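# Load desk flask into incubator's free shelf slot, close up

## Task

Take the flask that sits on the desk and set it into the single open spot on an incubator shelf. It must rest flat on the shelf surface, with the same face up that it had on the desk and nothing sticking out beyond the shelf's front edge. Afterwards the incubator must be completely closed: the glass door fully shut with its latch rotated to horizontal, and the outer door fully shut. The other flasks may be pushed a little to make space, but each must stay within about a finger's width of its starting spot, lying flat on a shelf, not on top of another flask and still the same face up. Failure if any flask reaches the floor, if either door is banged open or shut, or if the robot tips over or is left leaning.

## Robot and tools

ROBOT. TidyBot++: a mobile base 0.54 m long, 0.50 m wide and 0.38 m tall on four driven casters, carrying one seven-joint arm that ends in a two-finger gripper. The shoulder sits 0.12 m ahead of the base centre and 0.68 m above the floor. Link lengths: upper arm 0.42 m, forearm 0.31 m, wrist to hand point 0.31 m. The arm begins folded with the hand pointing down, poking up to 0.08 m beyond the base front. Cameras: base_camera (644x364 pinhole) and wrist_camera (644x476 fisheye, looking along the hand).

FRAMES. Base frame, in metres: origin on the floor below the base centre, x ahead, y to the left, z upward. hand_pose is reported in this frame as [x, y, z, qw, qx, qy, qz]; its point is midway between the finger pads, its z axis runs out along the fingers, and the fingers open along its y axis. The odometry frame is where the base frame was at scene start. base_odometry comes only from wheel rotation, so slip shows up as travel; heading is in radians, left positive, from -3.142 to 3.142. base_tilt is in degrees, positive when leaning forward or right.

move. A single action built from base, joints, target and optional speeds; motions start together and may finish at different times.
- base: an object of relative offsets, taken from where the base was in the latest reported state. translate_m: metres ahead (negative backs up), -2 to 2. strafe_m: metres sideways, left positive, -2 to 2. rotate_rad: radians, counter-clockwise from above positive, -6.3 to 6.3. A base move gives up after 14 s (time_out).
- joints: absolute targets by name, radians. joint_1_rad any angle (whole arm about vertical; positive is clockwise from above, the reverse of heading). joint_2_rad -2.249 to 2.249 (shoulder; 0 is upper arm vertical, positive leans forward). joint_3_rad any angle (upper-arm twist; near 3.14 is the usual setting). joint_4_rad -2.579 to 2.579 (elbow; 0 straight, negative folds the forearm forward when joint_3 is 3.14). joint_5_rad any angle (forearm twist). joint_6_rad -2.099 to 2.099 (wrist; negative tips the hand forward in the standard setup). joint_7_rad any angle (hand twist; hand down, positive is counter-clockwise from above; at 1.57 the fingers open left-right). gripper_pos 0 (open) to 1 (closed); finger gap about 85 x (1 - gripper_pos) mm. Any-angle joints go the short way, so turn in steps under half a revolution. Tolerances for done: 0.039 rad for joints 1-4, 0.095 for 5-7, 0.03 for the gripper.
- target: one list of seven numbers, an absolute hand pose in the base frame: x, y, z in metres, then quaternion qw, qx, qy, qz. With target, joints may only contain gripper_pos.
- speeds: per-action caps; translate_m and strafe_m 0.05 to 0.5 m/s, rotate_rad 0.1 to 1.57 rad/s. If translating and strafing together, cap only one of them.
- cameras: list of base_camera, wrist_camera or all; omitted means all, [] means none.
- blocking: true (default) returns once everything is at rest; false returns after about half a second while motion continues.

wait: seconds 0 to 10, plus cameras; returns state and images. stop: brakes all running motions. zoom_image: camera plus region [x0, y0, x1, y1] in pixels from the top-left, at most 504 by 504. finished_scene: scene number; irreversible.

RESULT LINES. move reads done, or the worst status among motions. base_status, joint_status, hand_status: done, moving, off_target (rested away from target, may still push), contact_stop or time_out (unplanned stop; target dropped), not_followed, torque_fault, limit_stop_at_motor_heat. hand_status done means within 10 mm and 2 degrees; off_target is normal, usually within 3 cm. hand_target is where the arm's joint targets would place the hand. joint command not followed or pose unreachable, with a cause, means a built-in check held the arm back (self-collision is checked; hitting the base is not). motor_effort is percent of each motor's maximum, with the peak of the last action in brackets. Motor temperatures list arm joints in joint_positions order; MOTOR HOT appears at 60 °C, and 75 °C causes an over-temperature stop with a sinking arm. ARM HIT flags a hard hit on the base or the arm itself. on_its_own notes uncommanded behaviour. pictures names the cameras in image order. After an unplanned stop, refusal or torque fault, the reply's later move, wait and finished_scene calls are skipped.

HANDLING. To fix position, add (wanted minus measured hand_pose) to the last target's x, y, z. To hold still, resend hand_target, never hand_pose, especially with a load, which makes the arm sag. For joints, resend last command plus (wanted minus read). When a held flask touches the shelf, hand_pose stops descending though commands keep going down; effort shifts only slightly. A hand pointing down reaches at most about 0.94 m high, and only near the base. Low, close, forward-facing targets often miss or drive the arm into the base.

AVOID. Torque faults (joints 1-4 at 104.5 N m, 5-7 at 51.3 N m) from driving the arm into furniture; they halt the arm for 10 s. Tipping: never drive or turn while the arm is caught above about 0.6 m, and do not reach far out or swing a stretched arm sideways; backing off rights a slight lean. Swing doors slowly. Do not drop flasks, release them while moving, squeeze hard on something still resting, or let anything fall to the floor. Loose objects may occasionally be nudged by the environment.

Each tool is called after "Emit:" as name(argument=value, ...), one argument or row to a line, values as JSON.

## Session

Emit:
move(
)

Scene clock: 0.00 s.
Motor temperatures (°C): [32 21 24 32 35 36 39]
base_odometry: x=+0.000 y=+0.000 heading=+0.000
base_tilt: forward=+0.1 right=-0.3
base_status: not commanded
joint_positions: joint_1_rad=+0.042 joint_2_rad=-0.342 joint_3_rad=+3.141 joint_4_rad=-2.506 joint_5_rad=-0.027 joint_6_rad=-0.916 joint_7_rad=+1.559 gripper_pos=+0.000
joint_status: not commanded
motor_effort: joint_1_rad=+0 joint_2_rad=-1 joint_3_rad=+0 joint_4_rad=+15 joint_5_rad=+1 joint_6_rad=+1 joint_7_rad=+1
hand_pose: x=+0.2581 y=+0.0022 z=+0.5919 quat_wxyz=(-0.010, +0.999, -0.034, +0.031) (m; base frame)
hand_target: x=+0.2583 y=+0.0022 z=+0.5920 quat_wxyz=(-0.010, +0.999, -0.034, +0.031) (m; base frame)
hand_status: not commanded
pictures: base_camera, wrist_camera

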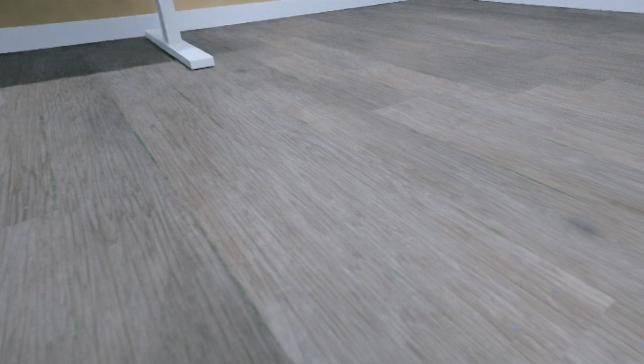

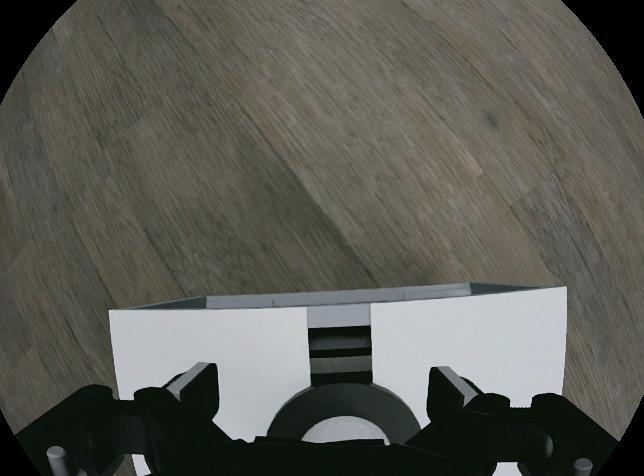

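Emit:
move(
  joints={"joint_6_rad": 0.5},
)

Emit:
move(
  base={"rotate_rad": 1.2},
)

Emit:
move(
  base={"rotate_rad": 1.2},
  cameras=["wrist_camera"],
)

Emit:
move(
  base={"rotate_rad": 1.2},
  cameras=["wrist_camera"],
)

Emit:
move(
  base={"rotate_rad": 1.2},
  cameras=["wrist_camera"],
)

Scene clock: 11.67 s.
Motor temperatures (°C): [32 21 24 32 35 36 39]
move: done
base_odometry: x=+0.000 y=+0.000 heading=+0.000
base_tilt: forward=+0.1 right=-0.3
base_status: not commanded
joint_positions: joint_1_rad=+0.042 joint_2_rad=-0.342 joint_3_rad=+3.141 joint_4_rad=-2.506 joint_5_rad=-0.027 joint_6_rad=+0.451 joint_7_rad=+1.559 gripper_pos=+0.000
joint_status: all done
motor_effort: joint_1_rad=+0(1) joint_2_rad=-7(7) joint_3_rad=-1(1) joint_4_rad=+19(20) joint_5_rad=+1(1) joint_6_rad=+9(9) joint_7_rad=+0(1)
hand_pose: x=+0.5462 y=-0.0197 z=+0.8585 quat_wxyz=(+0.006, +0.755, -0.033, +0.655) (m; base frame)
hand_target: x=+0.5481 y=-0.0201 z=+0.8739 quat_wxyz=(+0.007, +0.738, -0.032, +0.674) (m; base frame)
hand_status: not commanded
pictures: base_camera, wrist_camera

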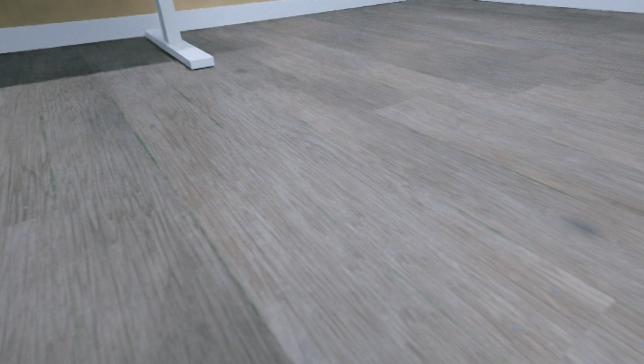

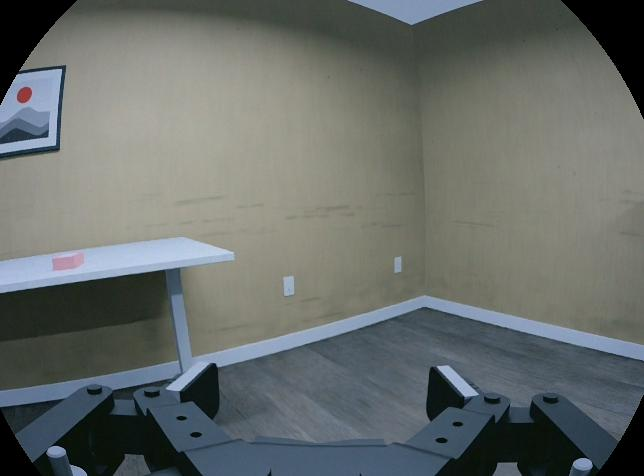

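Scene clock: 13.73 s.
Motor temperatures (°C): [32 21 24 32 35 36 39]
move: done
base_odometry: x=+0.000 y=+0.000 heading=+1.200
base_tilt: forward=+0.1 right=-0.3
base_status: done
joint_positions: joint_1_rad=+0.042 joint_2_rad=-0.342 joint_3_rad=+3.141 joint_4_rad=-2.506 joint_5_rad=-0.027 joint_6_rad=+0.451 joint_7_rad=+1.559 gripper_pos=+0.000
joint_status: not commanded
motor_effort: joint_1_rad=-1(2) joint_2_rad=-6(7) joint_3_rad=+0(2) joint_4_rad=+19(20) joint_5_rad=+1(1) joint_6_rad=+9(9) joint_7_rad=+0(1)
hand_pose: x=+0.5462 y=-0.0196 z=+0.8586 quat_wxyz=(+0.006, +0.755, -0.033, +0.655) (m; base frame)
hand_target: x=+0.5481 y=-0.0201 z=+0.8739 quat_wxyz=(+0.007, +0.738, -0.032, +0.674) (m; base frame)
hand_status: not commanded
pictures: base_camera, wrist_camera

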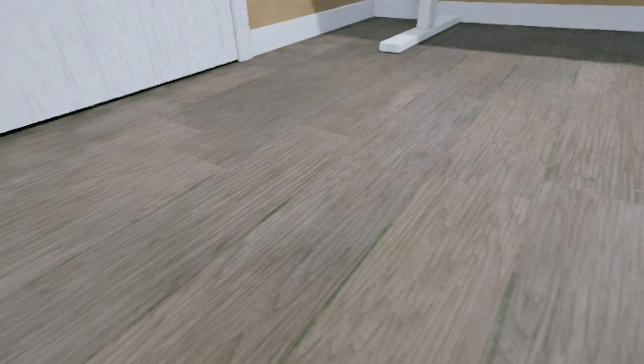

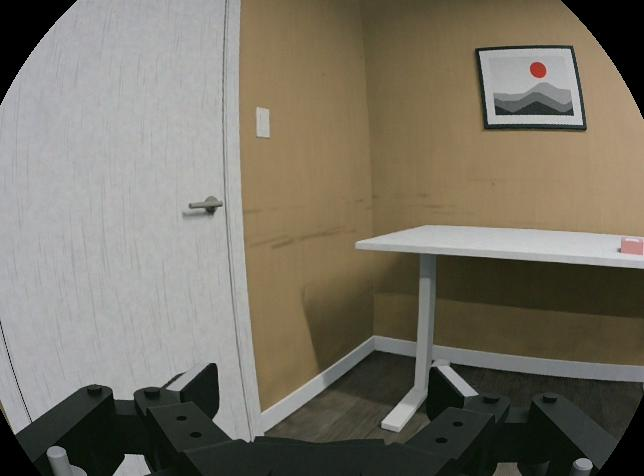

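Scene clock: 15.77 s.
Motor temperatures (°C): [32 21 24 32 35 36 39]
move: done
base_odometry: x=+0.000 y=+0.000 heading=+2.399
base_tilt: forward=+0.0 right=-0.3
base_status: done
joint_positions: joint_1_rad=+0.041 joint_2_rad=-0.342 joint_3_rad=+3.141 joint_4_rad=-2.506 joint_5_rad=-0.027 joint_6_rad=+0.451 joint_7_rad=+1.559 gripper_pos=+0.000
joint_status: not commanded
motor_effort: joint_1_rad=-1(2) joint_2_rad=-6(8) joint_3_rad=+0(2) joint_4_rad=+19(20) joint_5_rad=+0(1) joint_6_rad=+9(9) joint_7_rad=+1(1)
hand_pose: x=+0.5462 y=-0.0195 z=+0.8586 quat_wxyz=(+0.006, +0.755, -0.032, +0.655) (m; base frame)
hand_target: x=+0.5481 y=-0.0201 z=+0.8739 quat_wxyz=(+0.007, +0.738, -0.032, +0.674) (m; base frame)
hand_status: not commanded
pictures: wrist_camera

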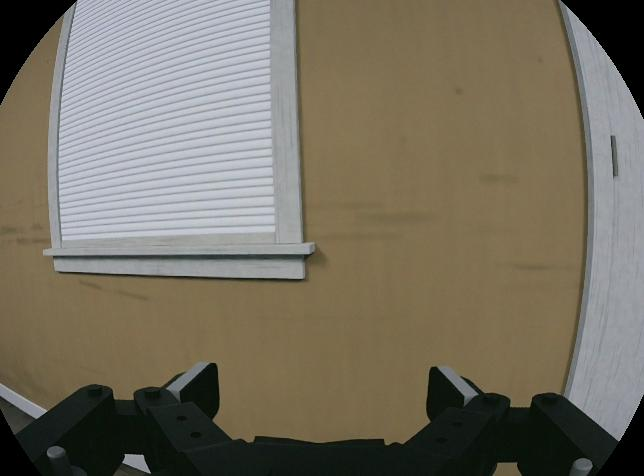

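Scene clock: 17.80 s.
Motor temperatures (°C): [32 21 24 32 35 36 39]
move: done
base_odometry: x=+0.000 y=+0.000 heading=-2.684
base_tilt: forward=+0.1 right=-0.3
base_status: done
joint_positions: joint_1_rad=+0.041 joint_2_rad=-0.342 joint_3_rad=+3.140 joint_4_rad=-2.506 joint_5_rad=-0.027 joint_6_rad=+0.451 joint_7_rad=+1.559 gripper_pos=+0.000
joint_status: not commanded
motor_effort: joint_1_rad=-1(2) joint_2_rad=-6(7) joint_3_rad=+0(2) joint_4_rad=+19(20) joint_5_rad=+0(1) joint_6_rad=+9(9) joint_7_rad=+0(1)
hand_pose: x=+0.5462 y=-0.0195 z=+0.8586 quat_wxyz=(+0.006, +0.755, -0.032, +0.655) (m; base frame)
hand_target: x=+0.5481 y=-0.0201 z=+0.8739 quat_wxyz=(+0.007, +0.738, -0.032, +0.674) (m; base frame)
hand_status: not commanded
pictures: wrist_camera

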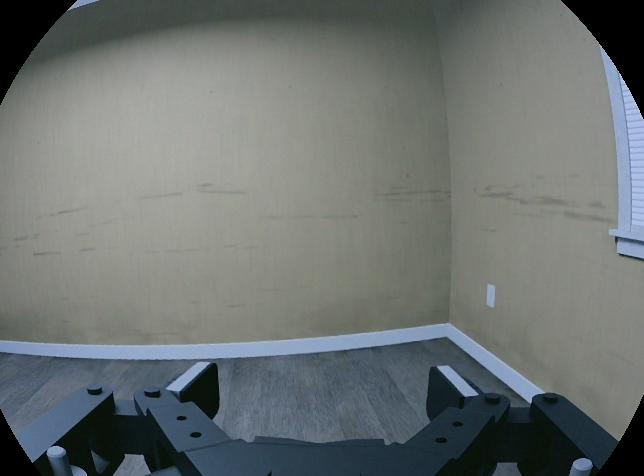

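Scene clock: 19.83 s.
Motor temperatures (°C): [32 21 24 32 35 36 39]
move: done
base_odometry: x=+0.000 y=+0.000 heading=-1.484
base_tilt: forward=-0.1 right=-0.2
base_status: done
joint_positions: joint_1_rad=+0.041 joint_2_rad=-0.342 joint_3_rad=+3.140 joint_4_rad=-2.506 joint_5_rad=-0.027 joint_6_rad=+0.451 joint_7_rad=+1.559 gripper_pos=+0.000
joint_status: not commanded
motor_effort: joint_1_rad=-1(2) joint_2_rad=-7(7) joint_3_rad=-1(3) joint_4_rad=+19(20) joint_5_rad=+0(1) joint_6_rad=+9(9) joint_7_rad=+0(1)
hand_pose: x=+0.5462 y=-0.0194 z=+0.8586 quat_wxyz=(+0.006, +0.755, -0.032, +0.655) (m; base frame)
hand_target: x=+0.5481 y=-0.0201 z=+0.8739 quat_wxyz=(+0.007, +0.738, -0.032, +0.674) (m; base frame)
hand_status: not commanded
pictures: wrist_camera

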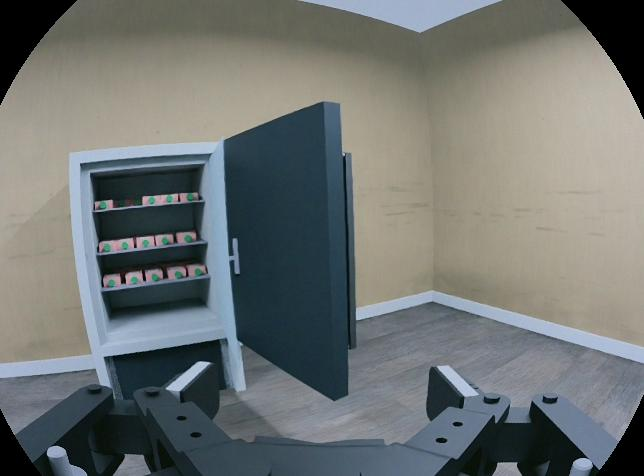

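Emit:
zoom_image(
  camera="wrist_camera",
  region=[60, 90, 380, 410],
)

Emit:
zoom_image(
  camera="wrist_camera",
  region=[80, 150, 260, 310],
)

Scaled by 1.575.

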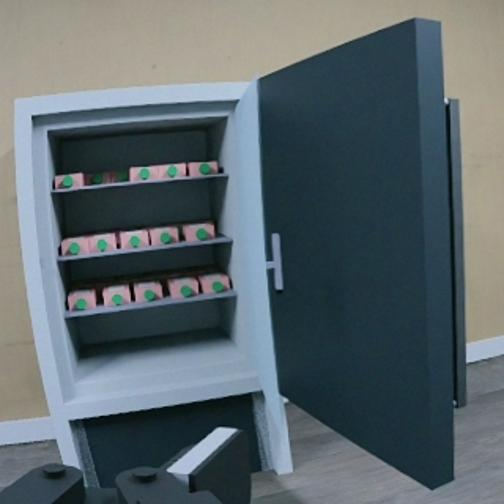

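Scaled by 2.800.

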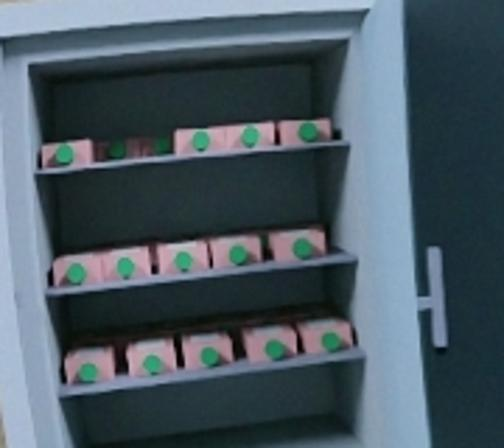

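Emit:
move(
  base={"rotate_rad": 0.42},
)

Emit:
zoom_image(
  camera="wrist_camera",
  region=[200, 60, 644, 400],
)

Scene clock: 43.73 s.
Motor temperatures (°C): [32 21 24 32 35 36 39]
move: done
base_odometry: x=+0.000 y=+0.000 heading=-1.064
base_tilt: forward=+0.0 right=-0.4
base_status: done
joint_positions: joint_1_rad=+0.041 joint_2_rad=-0.342 joint_3_rad=+3.140 joint_4_rad=-2.506 joint_5_rad=-0.027 joint_6_rad=+0.452 joint_7_rad=+1.559 gripper_pos=+0.000
joint_status: not commanded
motor_effort: joint_1_rad=+0(2) joint_2_rad=-6(7) joint_3_rad=+0(2) joint_4_rad=+19(20) joint_5_rad=+0(1) joint_6_rad=+9(9) joint_7_rad=+1(1)
hand_pose: x=+0.5462 y=-0.0193 z=+0.8587 quat_wxyz=(+0.006, +0.755, -0.032, +0.655) (m; base frame)
hand_target: x=+0.5481 y=-0.0201 z=+0.8739 quat_wxyz=(+0.007, +0.738, -0.032, +0.674) (m; base frame)
hand_status: not commanded
pictures: base_camera, wrist_camera

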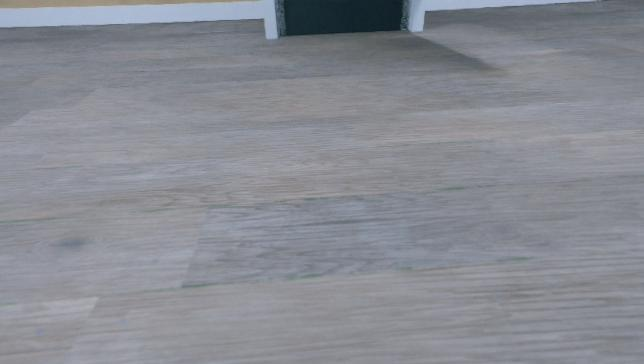

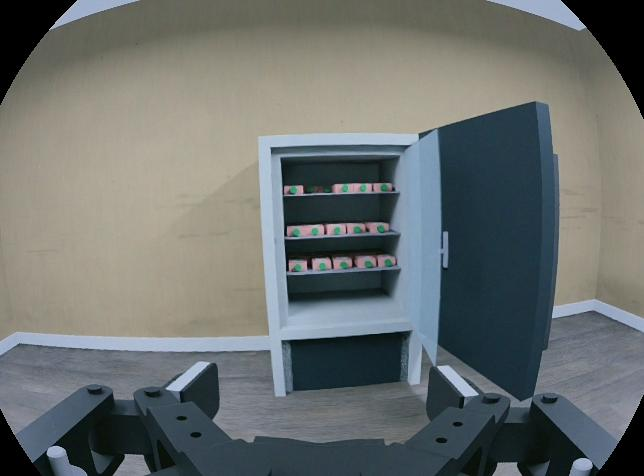

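Scaled by 1.135.

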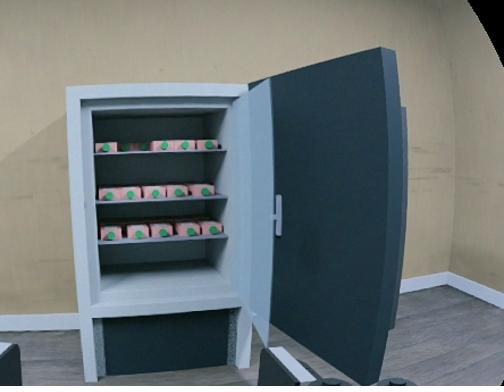

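Emit:
move(
  base={"translate_m": 0.6},
  joints={"joint_1_rad": 0.0, "joint_2_rad": -0.1, "joint_4_rad": -2.1, "joint_6_rad": 0.5},
)

Emit:
zoom_image(
  camera="wrist_camera",
  region=[150, 60, 400, 310],
)

Scene clock: 70.10 s.
Motor temperatures (°C): [32 21 24 32 35 36 39]
move: done
base_odometry: x=+0.291 y=-0.525 heading=-1.064
base_tilt: forward=+0.1 right=-0.3
base_status: done
joint_positions: joint_1_rad=+0.015 joint_2_rad=-0.095 joint_3_rad=+3.140 joint_4_rad=-2.113 joint_5_rad=-0.027 joint_6_rad=+0.455 joint_7_rad=+1.559 gripper_pos=+0.000
joint_status: all done
motor_effort: joint_1_rad=+0(2) joint_2_rad=-17(20) joint_3_rad=+0(2) joint_4_rad=+21(22) joint_5_rad=+0(1) joint_6_rad=+9(10) joint_7_rad=+1(1)
hand_pose: x=+0.6738 y=-0.0101 z=+0.9672 quat_wxyz=(-0.003, +0.704, -0.022, +0.710) (m; base frame)
hand_target: x=+0.6733 y=-0.0021 z=+0.9916 quat_wxyz=(-0.009, +0.682, -0.016, +0.732) (m; base frame)
hand_status: not commanded
pictures: base_camera, wrist_camera

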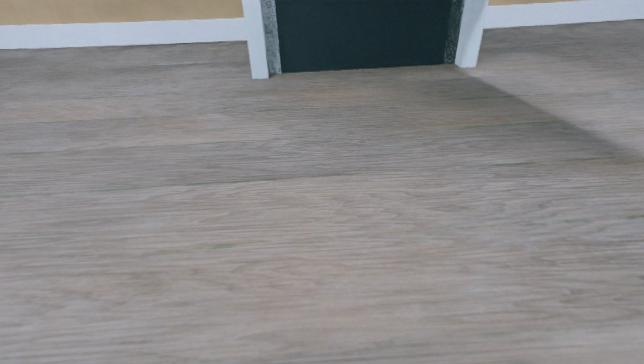

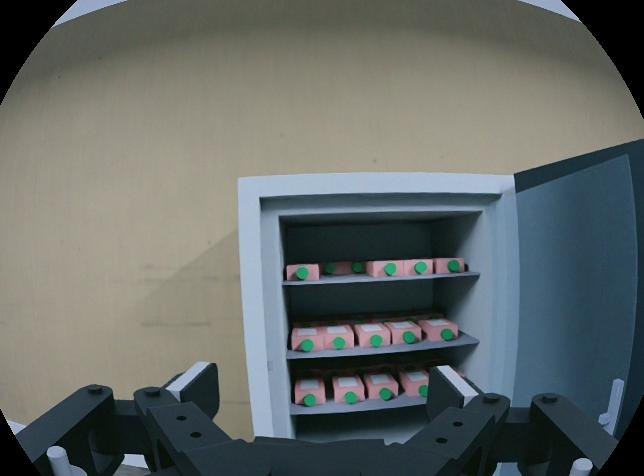

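Scaled by 2.016.

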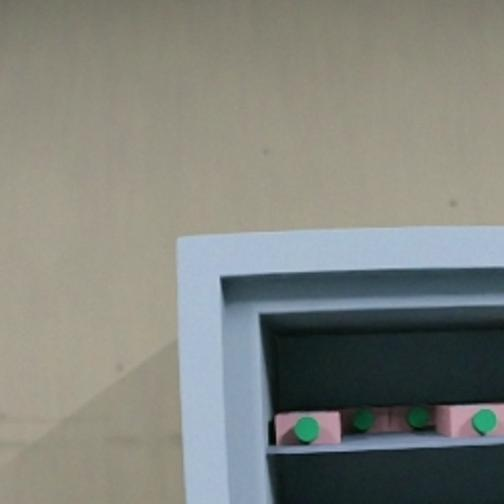

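Emit:
move(
  joints={"joint_1_rad": -0.04, "joint_2_rad": 0.0, "joint_4_rad": -1.45, "joint_6_rad": -0.35},
)

Emit:
zoom_image(
  camera="wrist_camera",
  region=[220, 100, 540, 340],
)

Scene clock: 82.20 s.
Motor temperatures (°C): [32 21 24 32 35 36 39]
move: done
base_odometry: x=+0.291 y=-0.525 heading=-1.064
base_tilt: forward=+0.1 right=-0.3
base_status: not commanded
joint_positions: joint_1_rad=-0.024 joint_2_rad=-0.012 joint_3_rad=+3.140 joint_4_rad=-1.468 joint_5_rad=-0.027 joint_6_rad=-0.295 joint_7_rad=+1.559 gripper_pos=+0.000
joint_status: all done
motor_effort: joint_1_rad=+0(2) joint_2_rad=-22(22) joint_3_rad=-1(1) joint_4_rad=+22(23) joint_5_rad=+0(1) joint_6_rad=+9(10) joint_7_rad=+0(1)
hand_pose: x=+0.7322 y=+0.0195 z=+1.0826 quat_wxyz=(-0.023, +0.768, -0.002, +0.640) (m; base frame)
hand_target: x=+0.7335 y=+0.0293 z=+1.0698 quat_wxyz=(-0.028, +0.783, +0.004, +0.621) (m; base frame)
hand_status: not commanded
pictures: base_camera, wrist_camera

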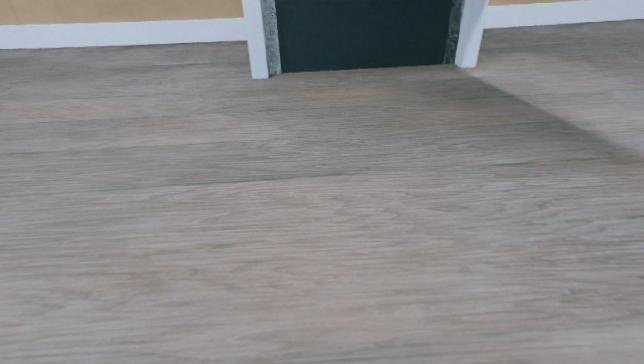

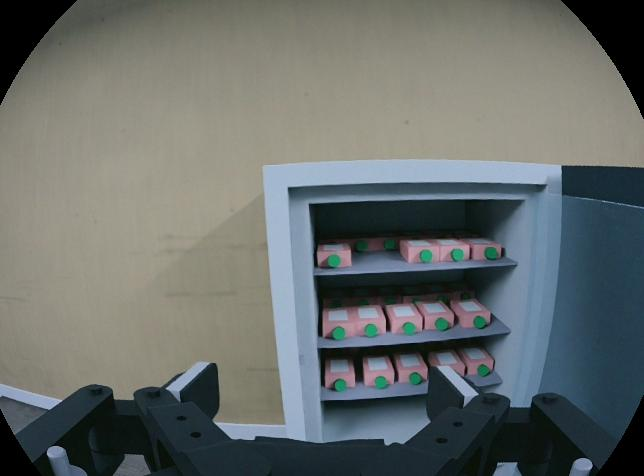

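Scaled by 1.575.

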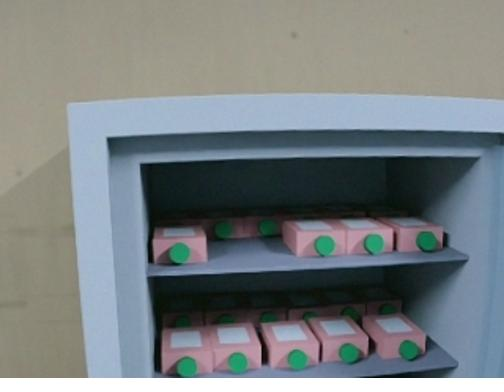

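Emit:
move(
  joints={"joint_1_rad": 0.0, "joint_2_rad": -0.342, "joint_4_rad": -2.506, "joint_6_rad": 0.3},
  cameras=[],
)

Emit:
move(
  base={"rotate_rad": 1.56},
)

Emit:
move(
  base={"strafe_m": 0.5, "translate_m": 0.4},
)

Emit:
zoom_image(
  camera="wrist_camera",
  region=[220, 180, 420, 380],
)

Scene clock: 103.73 s.
Motor temperatures (°C): [32 21 24 32 35 36 39]
move: done
base_odometry: x=+0.291 y=-0.525 heading=-1.064
base_tilt: forward=+0.1 right=-0.3
base_status: not commanded
joint_positions: joint_1_rad=-0.016 joint_2_rad=-0.323 joint_3_rad=+3.140 joint_4_rad=-2.494 joint_5_rad=-0.027 joint_6_rad=+0.249 joint_7_rad=+1.559 gripper_pos=+0.000
joint_status: all done
motor_effort: joint_1_rad=-1(2) joint_2_rad=-7(22) joint_3_rad=+0(1) joint_4_rad=+19(23) joint_5_rad=+1(1) joint_6_rad=+9(9) joint_7_rad=+1(1)
hand_pose: x=+0.5369 y=+0.0065 z=+0.7960 quat_wxyz=(-0.013, +0.820, -0.010, +0.572) (m; base frame)
hand_target: x=+0.5365 y=-0.0007 z=+0.8125 quat_wxyz=(-0.008, +0.803, -0.017, +0.596) (m; base frame)
hand_status: not commanded
pictures: none
No camera images: "cameras" was empty.

Scene clock: 106.03 s.
Motor temperatures (°C): [32 21 24 32 35 36 39]
move: done
base_odometry: x=+0.291 y=-0.525 heading=+0.496
base_tilt: forward=+0.0 right=-0.4
base_status: done
joint_positions: joint_1_rad=-0.011 joint_2_rad=-0.324 joint_3_rad=+3.140 joint_4_rad=-2.494 joint_5_rad=-0.027 joint_6_rad=+0.252 joint_7_rad=+1.559 gripper_pos=+0.000
joint_status: not commanded
motor_effort: joint_1_rad=+0(2) joint_2_rad=-6(8) joint_3_rad=+0(2) joint_4_rad=+19(20) joint_5_rad=+0(1) joint_6_rad=+8(9) joint_7_rad=+0(1)
hand_pose: x=+0.5371 y=+0.0043 z=+0.7971 quat_wxyz=(-0.011, +0.819, -0.012, +0.574) (m; base frame)
hand_target: x=+0.5365 y=-0.0007 z=+0.8125 quat_wxyz=(-0.008, +0.803, -0.017, +0.596) (m; base frame)
hand_status: not commanded
pictures: base_camera, wrist_camera

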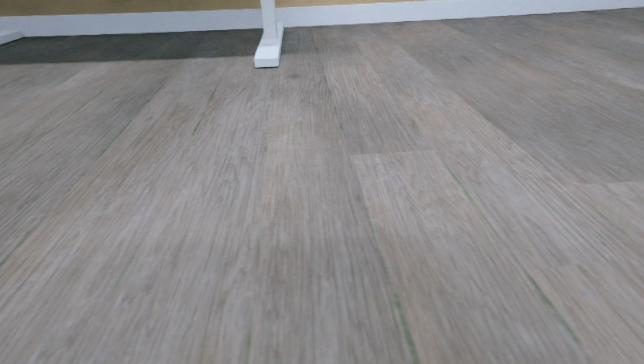

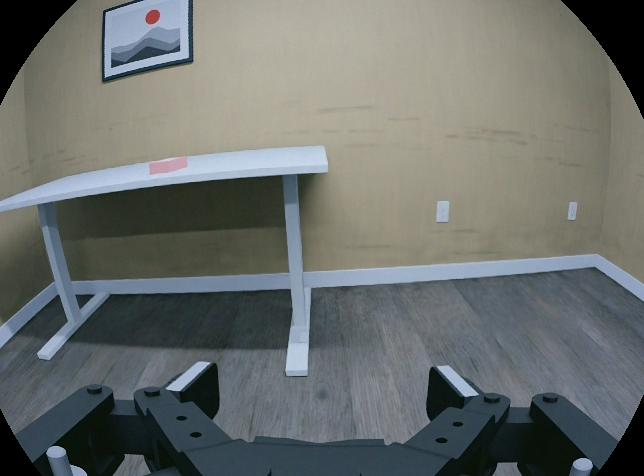

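Scene clock: 108.70 s.
Motor temperatures (°C): [32 21 24 32 35 36 39]
move: done
base_odometry: x=+0.405 y=+0.105 heading=+0.496
base_tilt: forward=+0.0 right=-0.4
base_status: done
joint_positions: joint_1_rad=-0.010 joint_2_rad=-0.330 joint_3_rad=+3.140 joint_4_rad=-2.496 joint_5_rad=-0.027 joint_6_rad=+0.253 joint_7_rad=+1.559 gripper_pos=+0.000
joint_status: not commanded
motor_effort: joint_1_rad=+0(2) joint_2_rad=-7(8) joint_3_rad=-1(2) joint_4_rad=+19(20) joint_5_rad=+0(1) joint_6_rad=+9(9) joint_7_rad=+1(1)
hand_pose: x=+0.5361 y=+0.0042 z=+0.7991 quat_wxyz=(-0.011, +0.817, -0.012, +0.576) (m; base frame)
hand_target: x=+0.5365 y=-0.0007 z=+0.8125 quat_wxyz=(-0.008, +0.803, -0.017, +0.596) (m; base frame)
hand_status: not commanded
pictures: base_camera, wrist_camera

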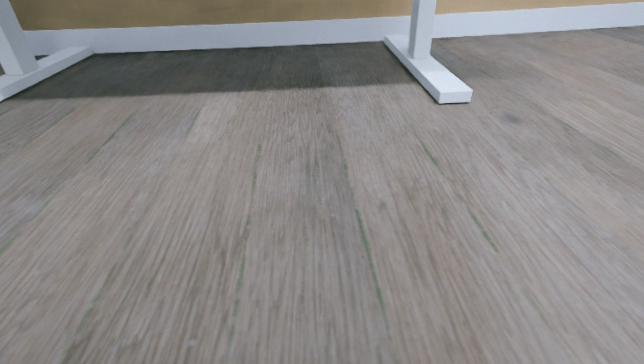

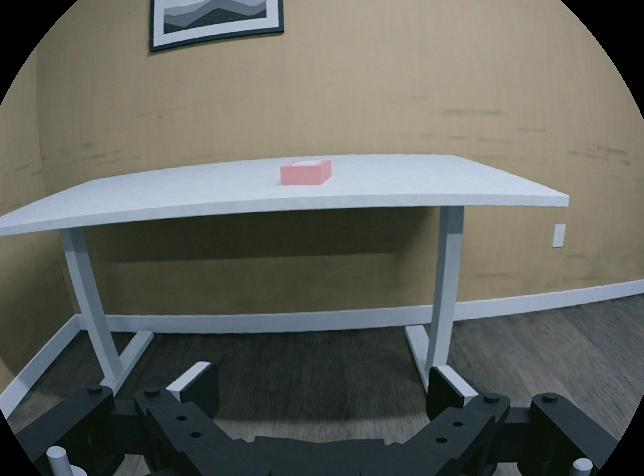

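Scaled by 2.520.

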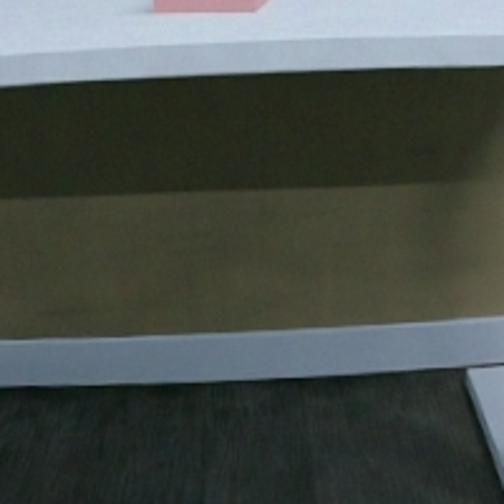

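Emit:
move(
  joints={"joint_1_rad": 0.0, "joint_2_rad": -0.342, "joint_4_rad": -2.2, "joint_6_rad": -0.32},
  base={"translate_m": 0.4, "strafe_m": 0.08},
)

Scene clock: 141.07 s.
Motor temperatures (°C): [32 21 24 32 35 36 39]
move: done
base_odometry: x=+0.719 y=+0.366 heading=+0.497
base_tilt: forward=-0.1 right=-0.3
base_status: done
joint_positions: joint_1_rad=-0.010 joint_2_rad=-0.332 joint_3_rad=+3.140 joint_4_rad=-2.213 joint_5_rad=-0.027 joint_6_rad=-0.266 joint_7_rad=+1.559 gripper_pos=+0.000
joint_status: all done
motor_effort: joint_1_rad=+1(2) joint_2_rad=-8(12) joint_3_rad=-1(2) joint_4_rad=+20(22) joint_5_rad=+0(1) joint_6_rad=+8(9) joint_7_rad=+0(1)
hand_pose: x=+0.5423 y=+0.0086 z=+0.8141 quat_wxyz=(-0.015, +0.879, -0.010, +0.477) (m; base frame)
hand_target: x=+0.5350 y=+0.0043 z=+0.8116 quat_wxyz=(-0.012, +0.886, -0.014, +0.463) (m; base frame)
hand_status: not commanded
pictures: base_camera, wrist_camera

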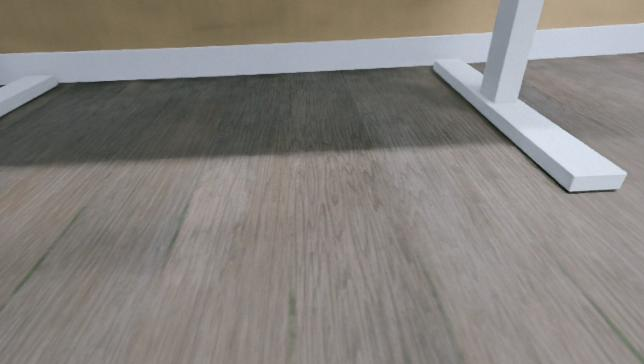

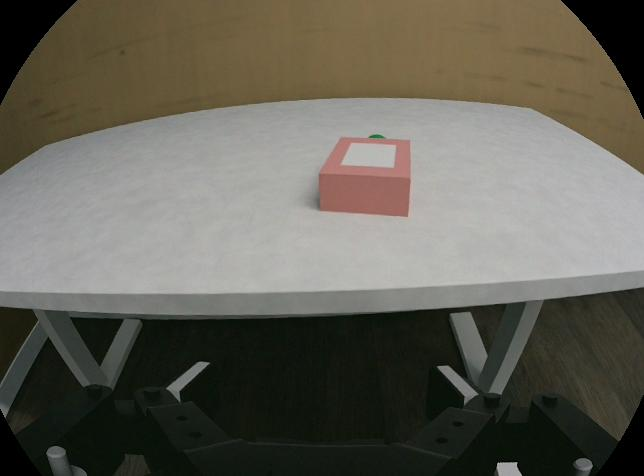

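Emit:
move(
  base={"rotate_rad": -0.23},
  cameras=[],
)

Emit:
move(
  base={"strafe_m": 0.13},
  joints={"joint_2_rad": -0.342, "joint_4_rad": -2.0, "joint_6_rad": -0.9},
)

Scene clock: 181.83 s.
Motor temperatures (°C): [32 21 24 32 35 35 39]
move: done
base_odometry: x=+0.719 y=+0.366 heading=+0.267
base_tilt: forward=+0.0 right=-0.3
base_status: done
joint_positions: joint_1_rad=-0.006 joint_2_rad=-0.332 joint_3_rad=+3.140 joint_4_rad=-2.213 joint_5_rad=-0.027 joint_6_rad=-0.267 joint_7_rad=+1.559 gripper_pos=+0.000
joint_status: not commanded
motor_effort: joint_1_rad=+0(2) joint_2_rad=-8(9) joint_3_rad=+0(2) joint_4_rad=+21(21) joint_5_rad=+0(1) joint_6_rad=+8(8) joint_7_rad=+1(1)
hand_pose: x=+0.5421 y=+0.0067 z=+0.8137 quat_wxyz=(-0.014, +0.879, -0.012, +0.476) (m; base frame)
hand_target: x=+0.5350 y=+0.0043 z=+0.8116 quat_wxyz=(-0.012, +0.886, -0.014, +0.463) (m; base frame)
hand_status: not commanded
pictures: none
No camera images: "cameras" was empty.

Scene clock: 183.43 s.
Motor temperatures (°C): [32 21 24 32 35 35 39]
move: done
base_odometry: x=+0.685 y=+0.492 heading=+0.266
base_tilt: forward=+0.1 right=-0.4
base_status: done
joint_positions: joint_1_rad=-0.006 joint_2_rad=-0.332 joint_3_rad=+3.139 joint_4_rad=-2.018 joint_5_rad=-0.027 joint_6_rad=-0.844 joint_7_rad=+1.559 gripper_pos=+0.000
joint_status: all done
motor_effort: joint_1_rad=+0(1) joint_2_rad=-7(10) joint_3_rad=+0(3) joint_4_rad=+19(21) joint_5_rad=+0(1) joint_6_rad=+5(8) joint_7_rad=+0(1)
hand_pose: x=+0.4727 y=+0.0105 z=+0.7885 quat_wxyz=(-0.015, +0.954, -0.007, +0.301) (m; base frame)
hand_target: x=+0.4626 y=+0.0082 z=+0.7911 quat_wxyz=(-0.014, +0.958, -0.010, +0.288) (m; base frame)
hand_status: not commanded
pictures: base_camera, wrist_camera

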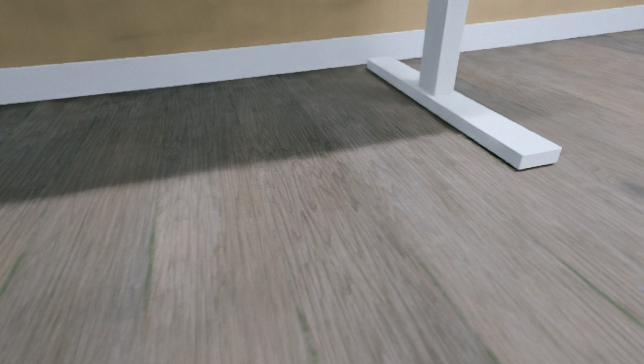

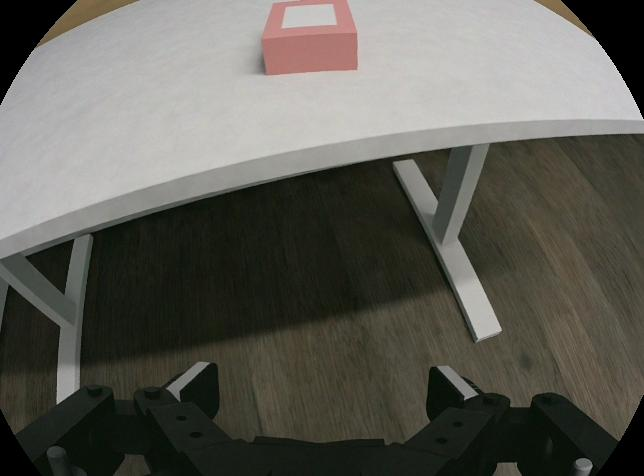

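Emit:
move(
  joints={"joint_2_rad": -0.2, "joint_4_rad": -1.8, "joint_6_rad": -0.8},
  cameras=[],
)

Emit:
move(
  base={"translate_m": 0.13},
)

Scene clock: 197.43 s.
Motor temperatures (°C): [32 21 24 32 35 35 39]
move: done
base_odometry: x=+0.685 y=+0.492 heading=+0.266
base_tilt: forward=+0.0 right=-0.4
base_status: not commanded
joint_positions: joint_1_rad=-0.006 joint_2_rad=-0.209 joint_3_rad=+3.139 joint_4_rad=-1.817 joint_5_rad=-0.027 joint_6_rad=-0.835 joint_7_rad=+1.559 gripper_pos=+0.000
joint_status: all done
motor_effort: joint_1_rad=-1(1) joint_2_rad=-12(13) joint_3_rad=-1(1) joint_4_rad=+20(21) joint_5_rad=+0(0) joint_6_rad=+6(7) joint_7_rad=+0(1)
hand_pose: x=+0.5460 y=+0.0111 z=+0.8435 quat_wxyz=(-0.016, +0.940, -0.007, +0.342) (m; base frame)
hand_target: x=+0.5599 y=+0.0077 z=+0.8555 quat_wxyz=(-0.014, +0.932, -0.010, +0.362) (m; base frame)
hand_status: not commanded
pictures: none
No camera images: "cameras" was empty.

Scene clock: 198.80 s.
Motor temperatures (°C): [32 21 24 32 35 35 39]
move: done
base_odometry: x=+0.810 y=+0.526 heading=+0.266
base_tilt: forward=+0.1 right=-0.3
base_status: done
joint_positions: joint_1_rad=-0.006 joint_2_rad=-0.195 joint_3_rad=+3.139 joint_4_rad=-1.815 joint_5_rad=-0.027 joint_6_rad=-0.835 joint_7_rad=+1.559 gripper_pos=+0.000
joint_status: not commanded
motor_effort: joint_1_rad=+0(1) joint_2_rad=-13(15) joint_3_rad=+0(1) joint_4_rad=+20(21) joint_5_rad=+0(1) joint_6_rad=+6(6) joint_7_rad=+1(1)
hand_pose: x=+0.5487 y=+0.0111 z=+0.8386 quat_wxyz=(-0.015, +0.942, -0.007, +0.337) (m; base frame)
hand_target: x=+0.5599 y=+0.0077 z=+0.8555 quat_wxyz=(-0.014, +0.932, -0.010, +0.362) (m; base frame)
hand_status: not commanded
pictures: base_camera, wrist_camera

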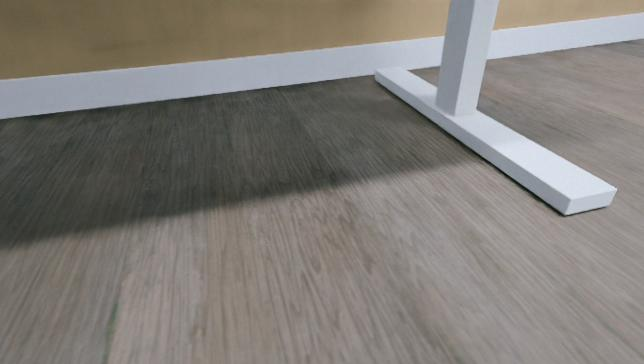

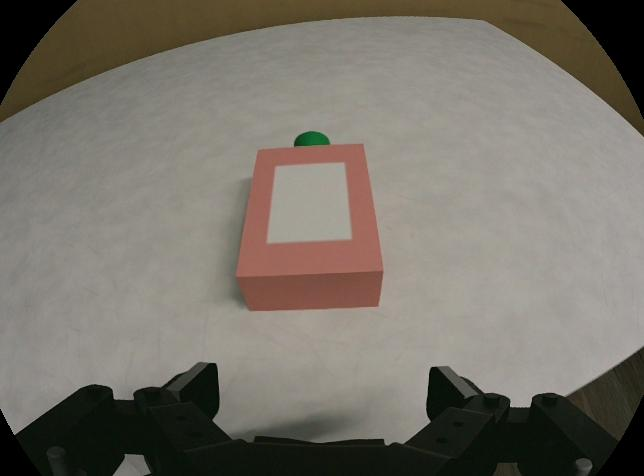

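Emit:
move(
  joints={"joint_1_rad": -0.02, "joint_2_rad": -0.255, "joint_4_rad": -2.166, "joint_6_rad": -0.30},
)

Scene clock: 236.20 s.
Motor temperatures (°C): [32 21 24 32 35 35 39]
move: done
base_odometry: x=+0.810 y=+0.526 heading=+0.266
base_tilt: forward=+0.1 right=-0.3
base_status: not commanded
joint_positions: joint_1_rad=-0.006 joint_2_rad=-0.236 joint_3_rad=+3.139 joint_4_rad=-2.153 joint_5_rad=-0.027 joint_6_rad=-0.352 joint_7_rad=+1.559 gripper_pos=+0.000
joint_status: all done
motor_effort: joint_1_rad=+0(1) joint_2_rad=-11(13) joint_3_rad=+0(1) joint_4_rad=+19(21) joint_5_rad=+0(1) joint_6_rad=+7(7) joint_7_rad=+1(1)
hand_pose: x=+0.5548 y=+0.0079 z=+0.7841 quat_wxyz=(-0.013, +0.906, -0.011, +0.422) (m; base frame)
hand_target: x=+0.5587 y=+0.0130 z=+0.7981 quat_wxyz=(-0.016, +0.894, -0.006, +0.448) (m; base frame)
hand_status: not commanded
pictures: base_camera, wrist_camera

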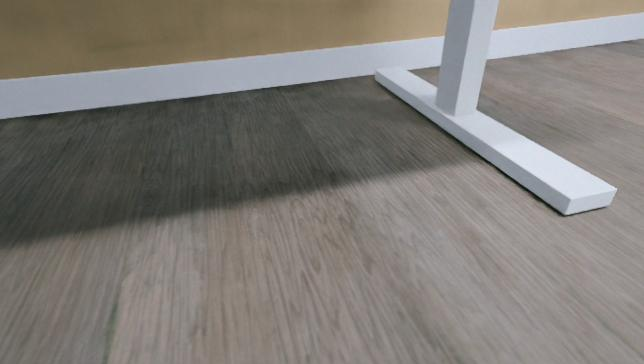

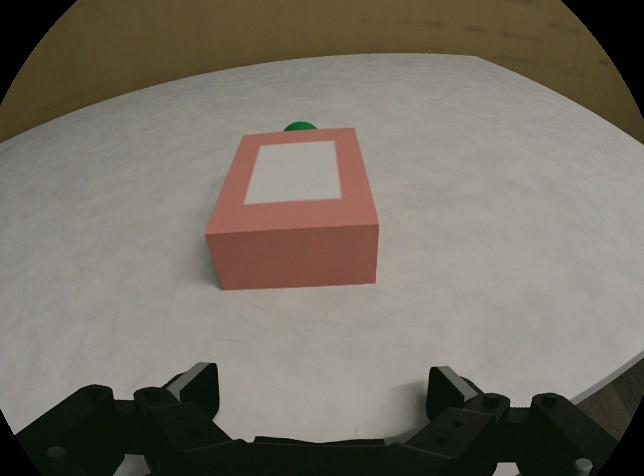

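Emit:
move(
  joints={"joint_1_rad": -0.045, "joint_2_rad": -0.27, "joint_5_rad": 0.03},
)

Scene clock: 251.60 s.
Motor temperatures (°C): [32 21 24 32 35 35 39]
move: done
base_odometry: x=+0.810 y=+0.526 heading=+0.266
base_tilt: forward=+0.0 right=-0.2
base_status: not commanded
joint_positions: joint_1_rad=-0.034 joint_2_rad=-0.252 joint_3_rad=+3.139 joint_4_rad=-2.153 joint_5_rad=-0.006 joint_6_rad=-0.350 joint_7_rad=+1.559 gripper_pos=+0.000
joint_status: all done
motor_effort: joint_1_rad=+0(1) joint_2_rad=-10(12) joint_3_rad=-1(2) joint_4_rad=+20(20) joint_5_rad=+0(1) joint_6_rad=+7(7) joint_7_rad=+1(1)
hand_pose: x=+0.5531 y=+0.0177 z=+0.7912 quat_wxyz=(-0.012, +0.903, +0.009, +0.430) (m; base frame)
hand_target: x=+0.5567 y=+0.0187 z=+0.8047 quat_wxyz=(-0.003, +0.890, +0.026, +0.455) (m; base frame)
hand_status: not commanded
pictures: base_camera, wrist_camera

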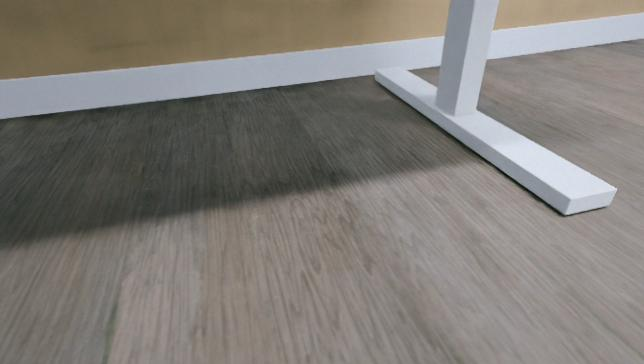

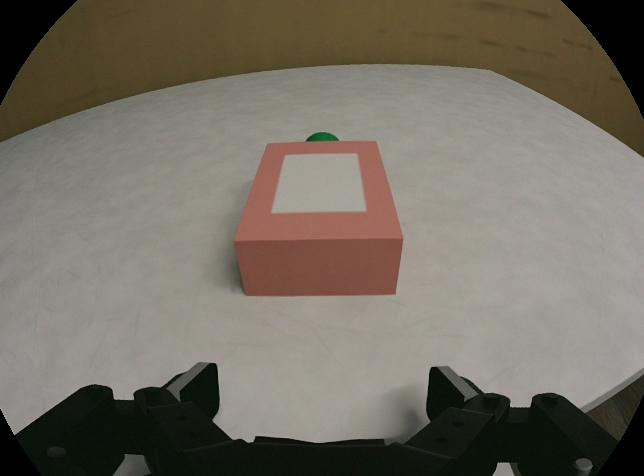

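Emit:
move(
  joints={"joint_2_rad": -0.295},
  base={"translate_m": 0.06, "strafe_m": 0.002},
  speeds={"translate_m": 0.1},
  cameras=["wrist_camera"],
)

Emit:
zoom_image(
  camera="wrist_camera",
  region=[170, 220, 480, 476],
)

Scene clock: 273.63 s.
Motor temperatures (°C): [32 21 24 32 35 35 39]
move: done
base_odometry: x=+0.868 y=+0.544 heading=+0.266
base_tilt: forward=+0.0 right=-0.3
base_status: done
joint_positions: joint_1_rad=-0.034 joint_2_rad=-0.284 joint_3_rad=+3.139 joint_4_rad=-2.157 joint_5_rad=-0.006 joint_6_rad=-0.346 joint_7_rad=+1.559 gripper_pos=+0.000
joint_status: all done
motor_effort: joint_1_rad=+0(2) joint_2_rad=-10(12) joint_3_rad=-1(1) joint_4_rad=+21(21) joint_5_rad=+0(1) joint_6_rad=+7(8) joint_7_rad=+0(1)
hand_pose: x=+0.5488 y=+0.0176 z=+0.8040 quat_wxyz=(-0.012, +0.896, +0.009, +0.445) (m; base frame)
hand_target: x=+0.5535 y=+0.0186 z=+0.8156 quat_wxyz=(-0.003, +0.884, +0.026, +0.467) (m; base frame)
hand_status: not commanded
pictures: wrist_camera

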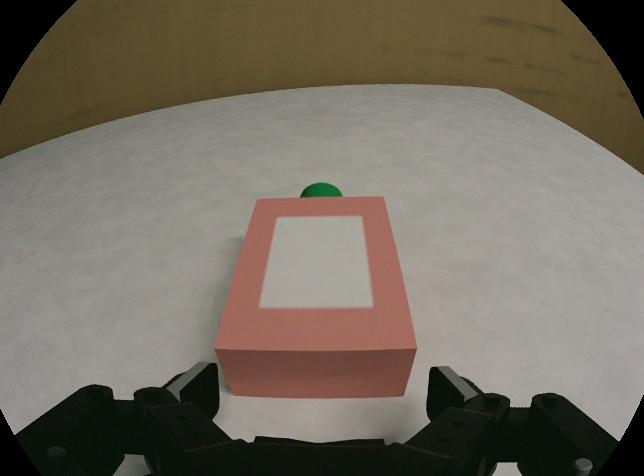

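Scaled by 1.626.

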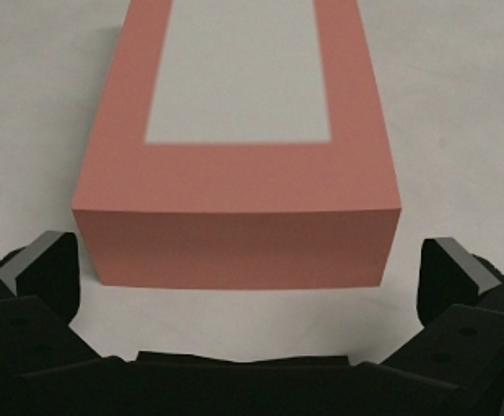

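Emit:
move(
  base={"rotate_rad": -0.025, "strafe_m": 0.017},
  cameras=["wrist_camera"],
)

Emit:
zoom_image(
  camera="wrist_camera",
  region=[170, 170, 480, 440],
)

Scene clock: 298.40 s.
Motor temperatures (°C): [32 21 24 32 35 35 39]
move: done
base_odometry: x=+0.863 y=+0.560 heading=+0.241
base_tilt: forward=+0.0 right=-0.3
base_status: done
joint_positions: joint_1_rad=-0.035 joint_2_rad=-0.284 joint_3_rad=+3.139 joint_4_rad=-2.157 joint_5_rad=-0.006 joint_6_rad=-0.346 joint_7_rad=+1.559 gripper_pos=+0.000
joint_status: not commanded
motor_effort: joint_1_rad=+0(2) joint_2_rad=-10(11) joint_3_rad=-1(3) joint_4_rad=+20(21) joint_5_rad=+0(1) joint_6_rad=+7(8) joint_7_rad=+0(1)
hand_pose: x=+0.5488 y=+0.0181 z=+0.8041 quat_wxyz=(-0.013, +0.895, +0.010, +0.445) (m; base frame)
hand_target: x=+0.5535 y=+0.0186 z=+0.8156 quat_wxyz=(-0.003, +0.884, +0.026, +0.467) (m; base frame)
hand_status: not commanded
pictures: wrist_camera

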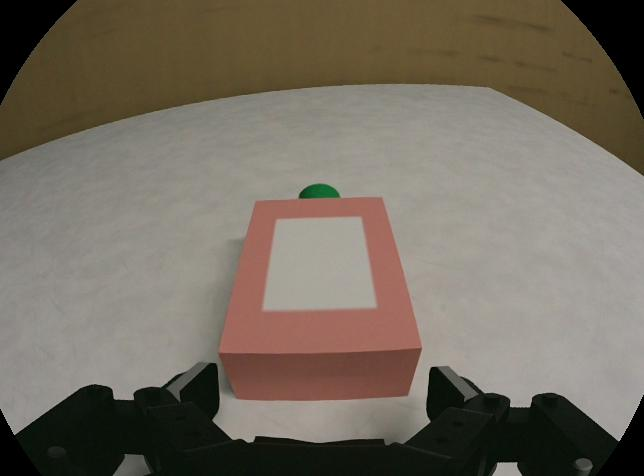

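Scaled by 1.626.

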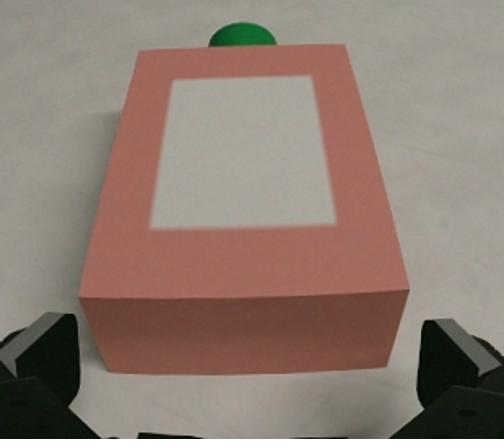

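Emit:
move(
  base={"translate_m": 0.018, "strafe_m": 0.001},
  speeds={"translate_m": 0.05},
  cameras=["wrist_camera"],
)

Emit:
zoom_image(
  camera="wrist_camera",
  region=[170, 220, 480, 476],
)

Scene clock: 305.53 s.
Motor temperatures (°C): [32 21 24 32 35 35 39]
move: done
base_odometry: x=+0.880 y=+0.566 heading=+0.241
base_tilt: forward=+0.0 right=-0.3
base_status: done
joint_positions: joint_1_rad=-0.035 joint_2_rad=-0.286 joint_3_rad=+3.139 joint_4_rad=-2.157 joint_5_rad=-0.006 joint_6_rad=-0.346 joint_7_rad=+1.559 gripper_pos=+0.000
joint_status: not commanded
motor_effort: joint_1_rad=+0(1) joint_2_rad=-10(12) joint_3_rad=+0(1) joint_4_rad=+20(21) joint_5_rad=+0(1) joint_6_rad=+7(8) joint_7_rad=+0(1)
hand_pose: x=+0.5486 y=+0.0181 z=+0.8048 quat_wxyz=(-0.013, +0.895, +0.010, +0.446) (m; base frame)
hand_target: x=+0.5535 y=+0.0186 z=+0.8156 quat_wxyz=(-0.003, +0.884, +0.026, +0.467) (m; base frame)
hand_status: not commanded
pictures: wrist_camera

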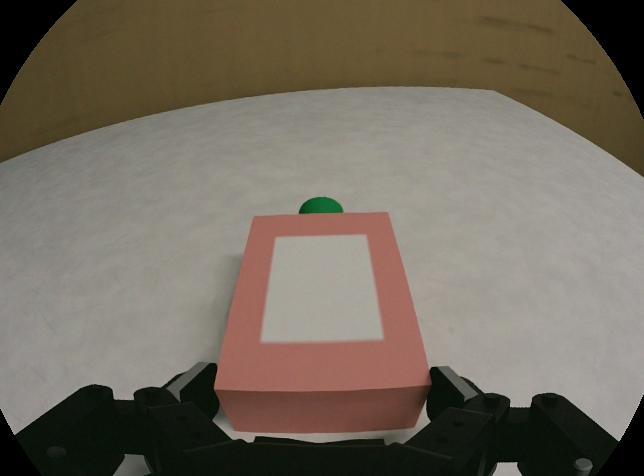

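Scaled by 1.626.

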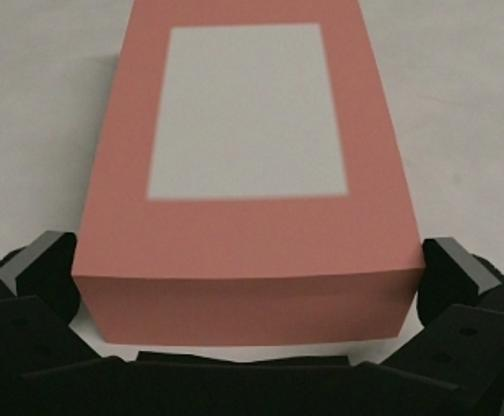

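Emit:
move(
  base={"translate_m": 0.015},
  speeds={"translate_m": 0.05},
  cameras=["wrist_camera"],
)

Emit:
zoom_image(
  camera="wrist_camera",
  region=[170, 220, 480, 476],
)

Scene clock: 313.87 s.
Motor temperatures (°C): [32 21 24 32 35 35 39]
move: done
base_odometry: x=+0.895 y=+0.570 heading=+0.241
base_tilt: forward=+0.0 right=-0.3
base_status: done
joint_positions: joint_1_rad=-0.035 joint_2_rad=-0.287 joint_3_rad=+3.139 joint_4_rad=-2.158 joint_5_rad=-0.006 joint_6_rad=-0.346 joint_7_rad=+1.559 gripper_pos=+0.000
joint_status: not commanded
motor_effort: joint_1_rad=+0(2) joint_2_rad=-10(12) joint_3_rad=-1(1) joint_4_rad=+20(21) joint_5_rad=+0(1) joint_6_rad=+7(8) joint_7_rad=+0(1)
hand_pose: x=+0.5485 y=+0.0181 z=+0.8053 quat_wxyz=(-0.013, +0.895, +0.010, +0.446) (m; base frame)
hand_target: x=+0.5535 y=+0.0186 z=+0.8156 quat_wxyz=(-0.003, +0.884, +0.026, +0.467) (m; base frame)
hand_status: not commanded
pictures: wrist_camera

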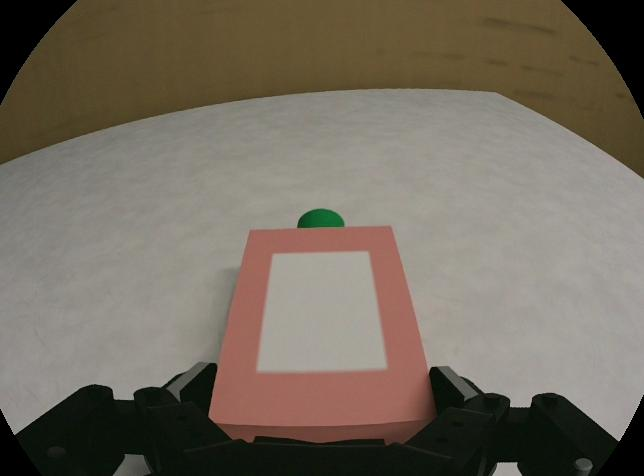

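Scaled by 1.626.

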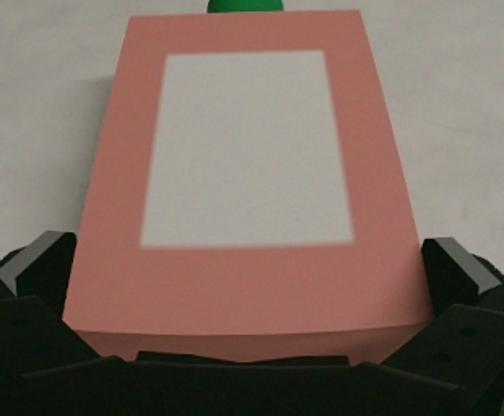

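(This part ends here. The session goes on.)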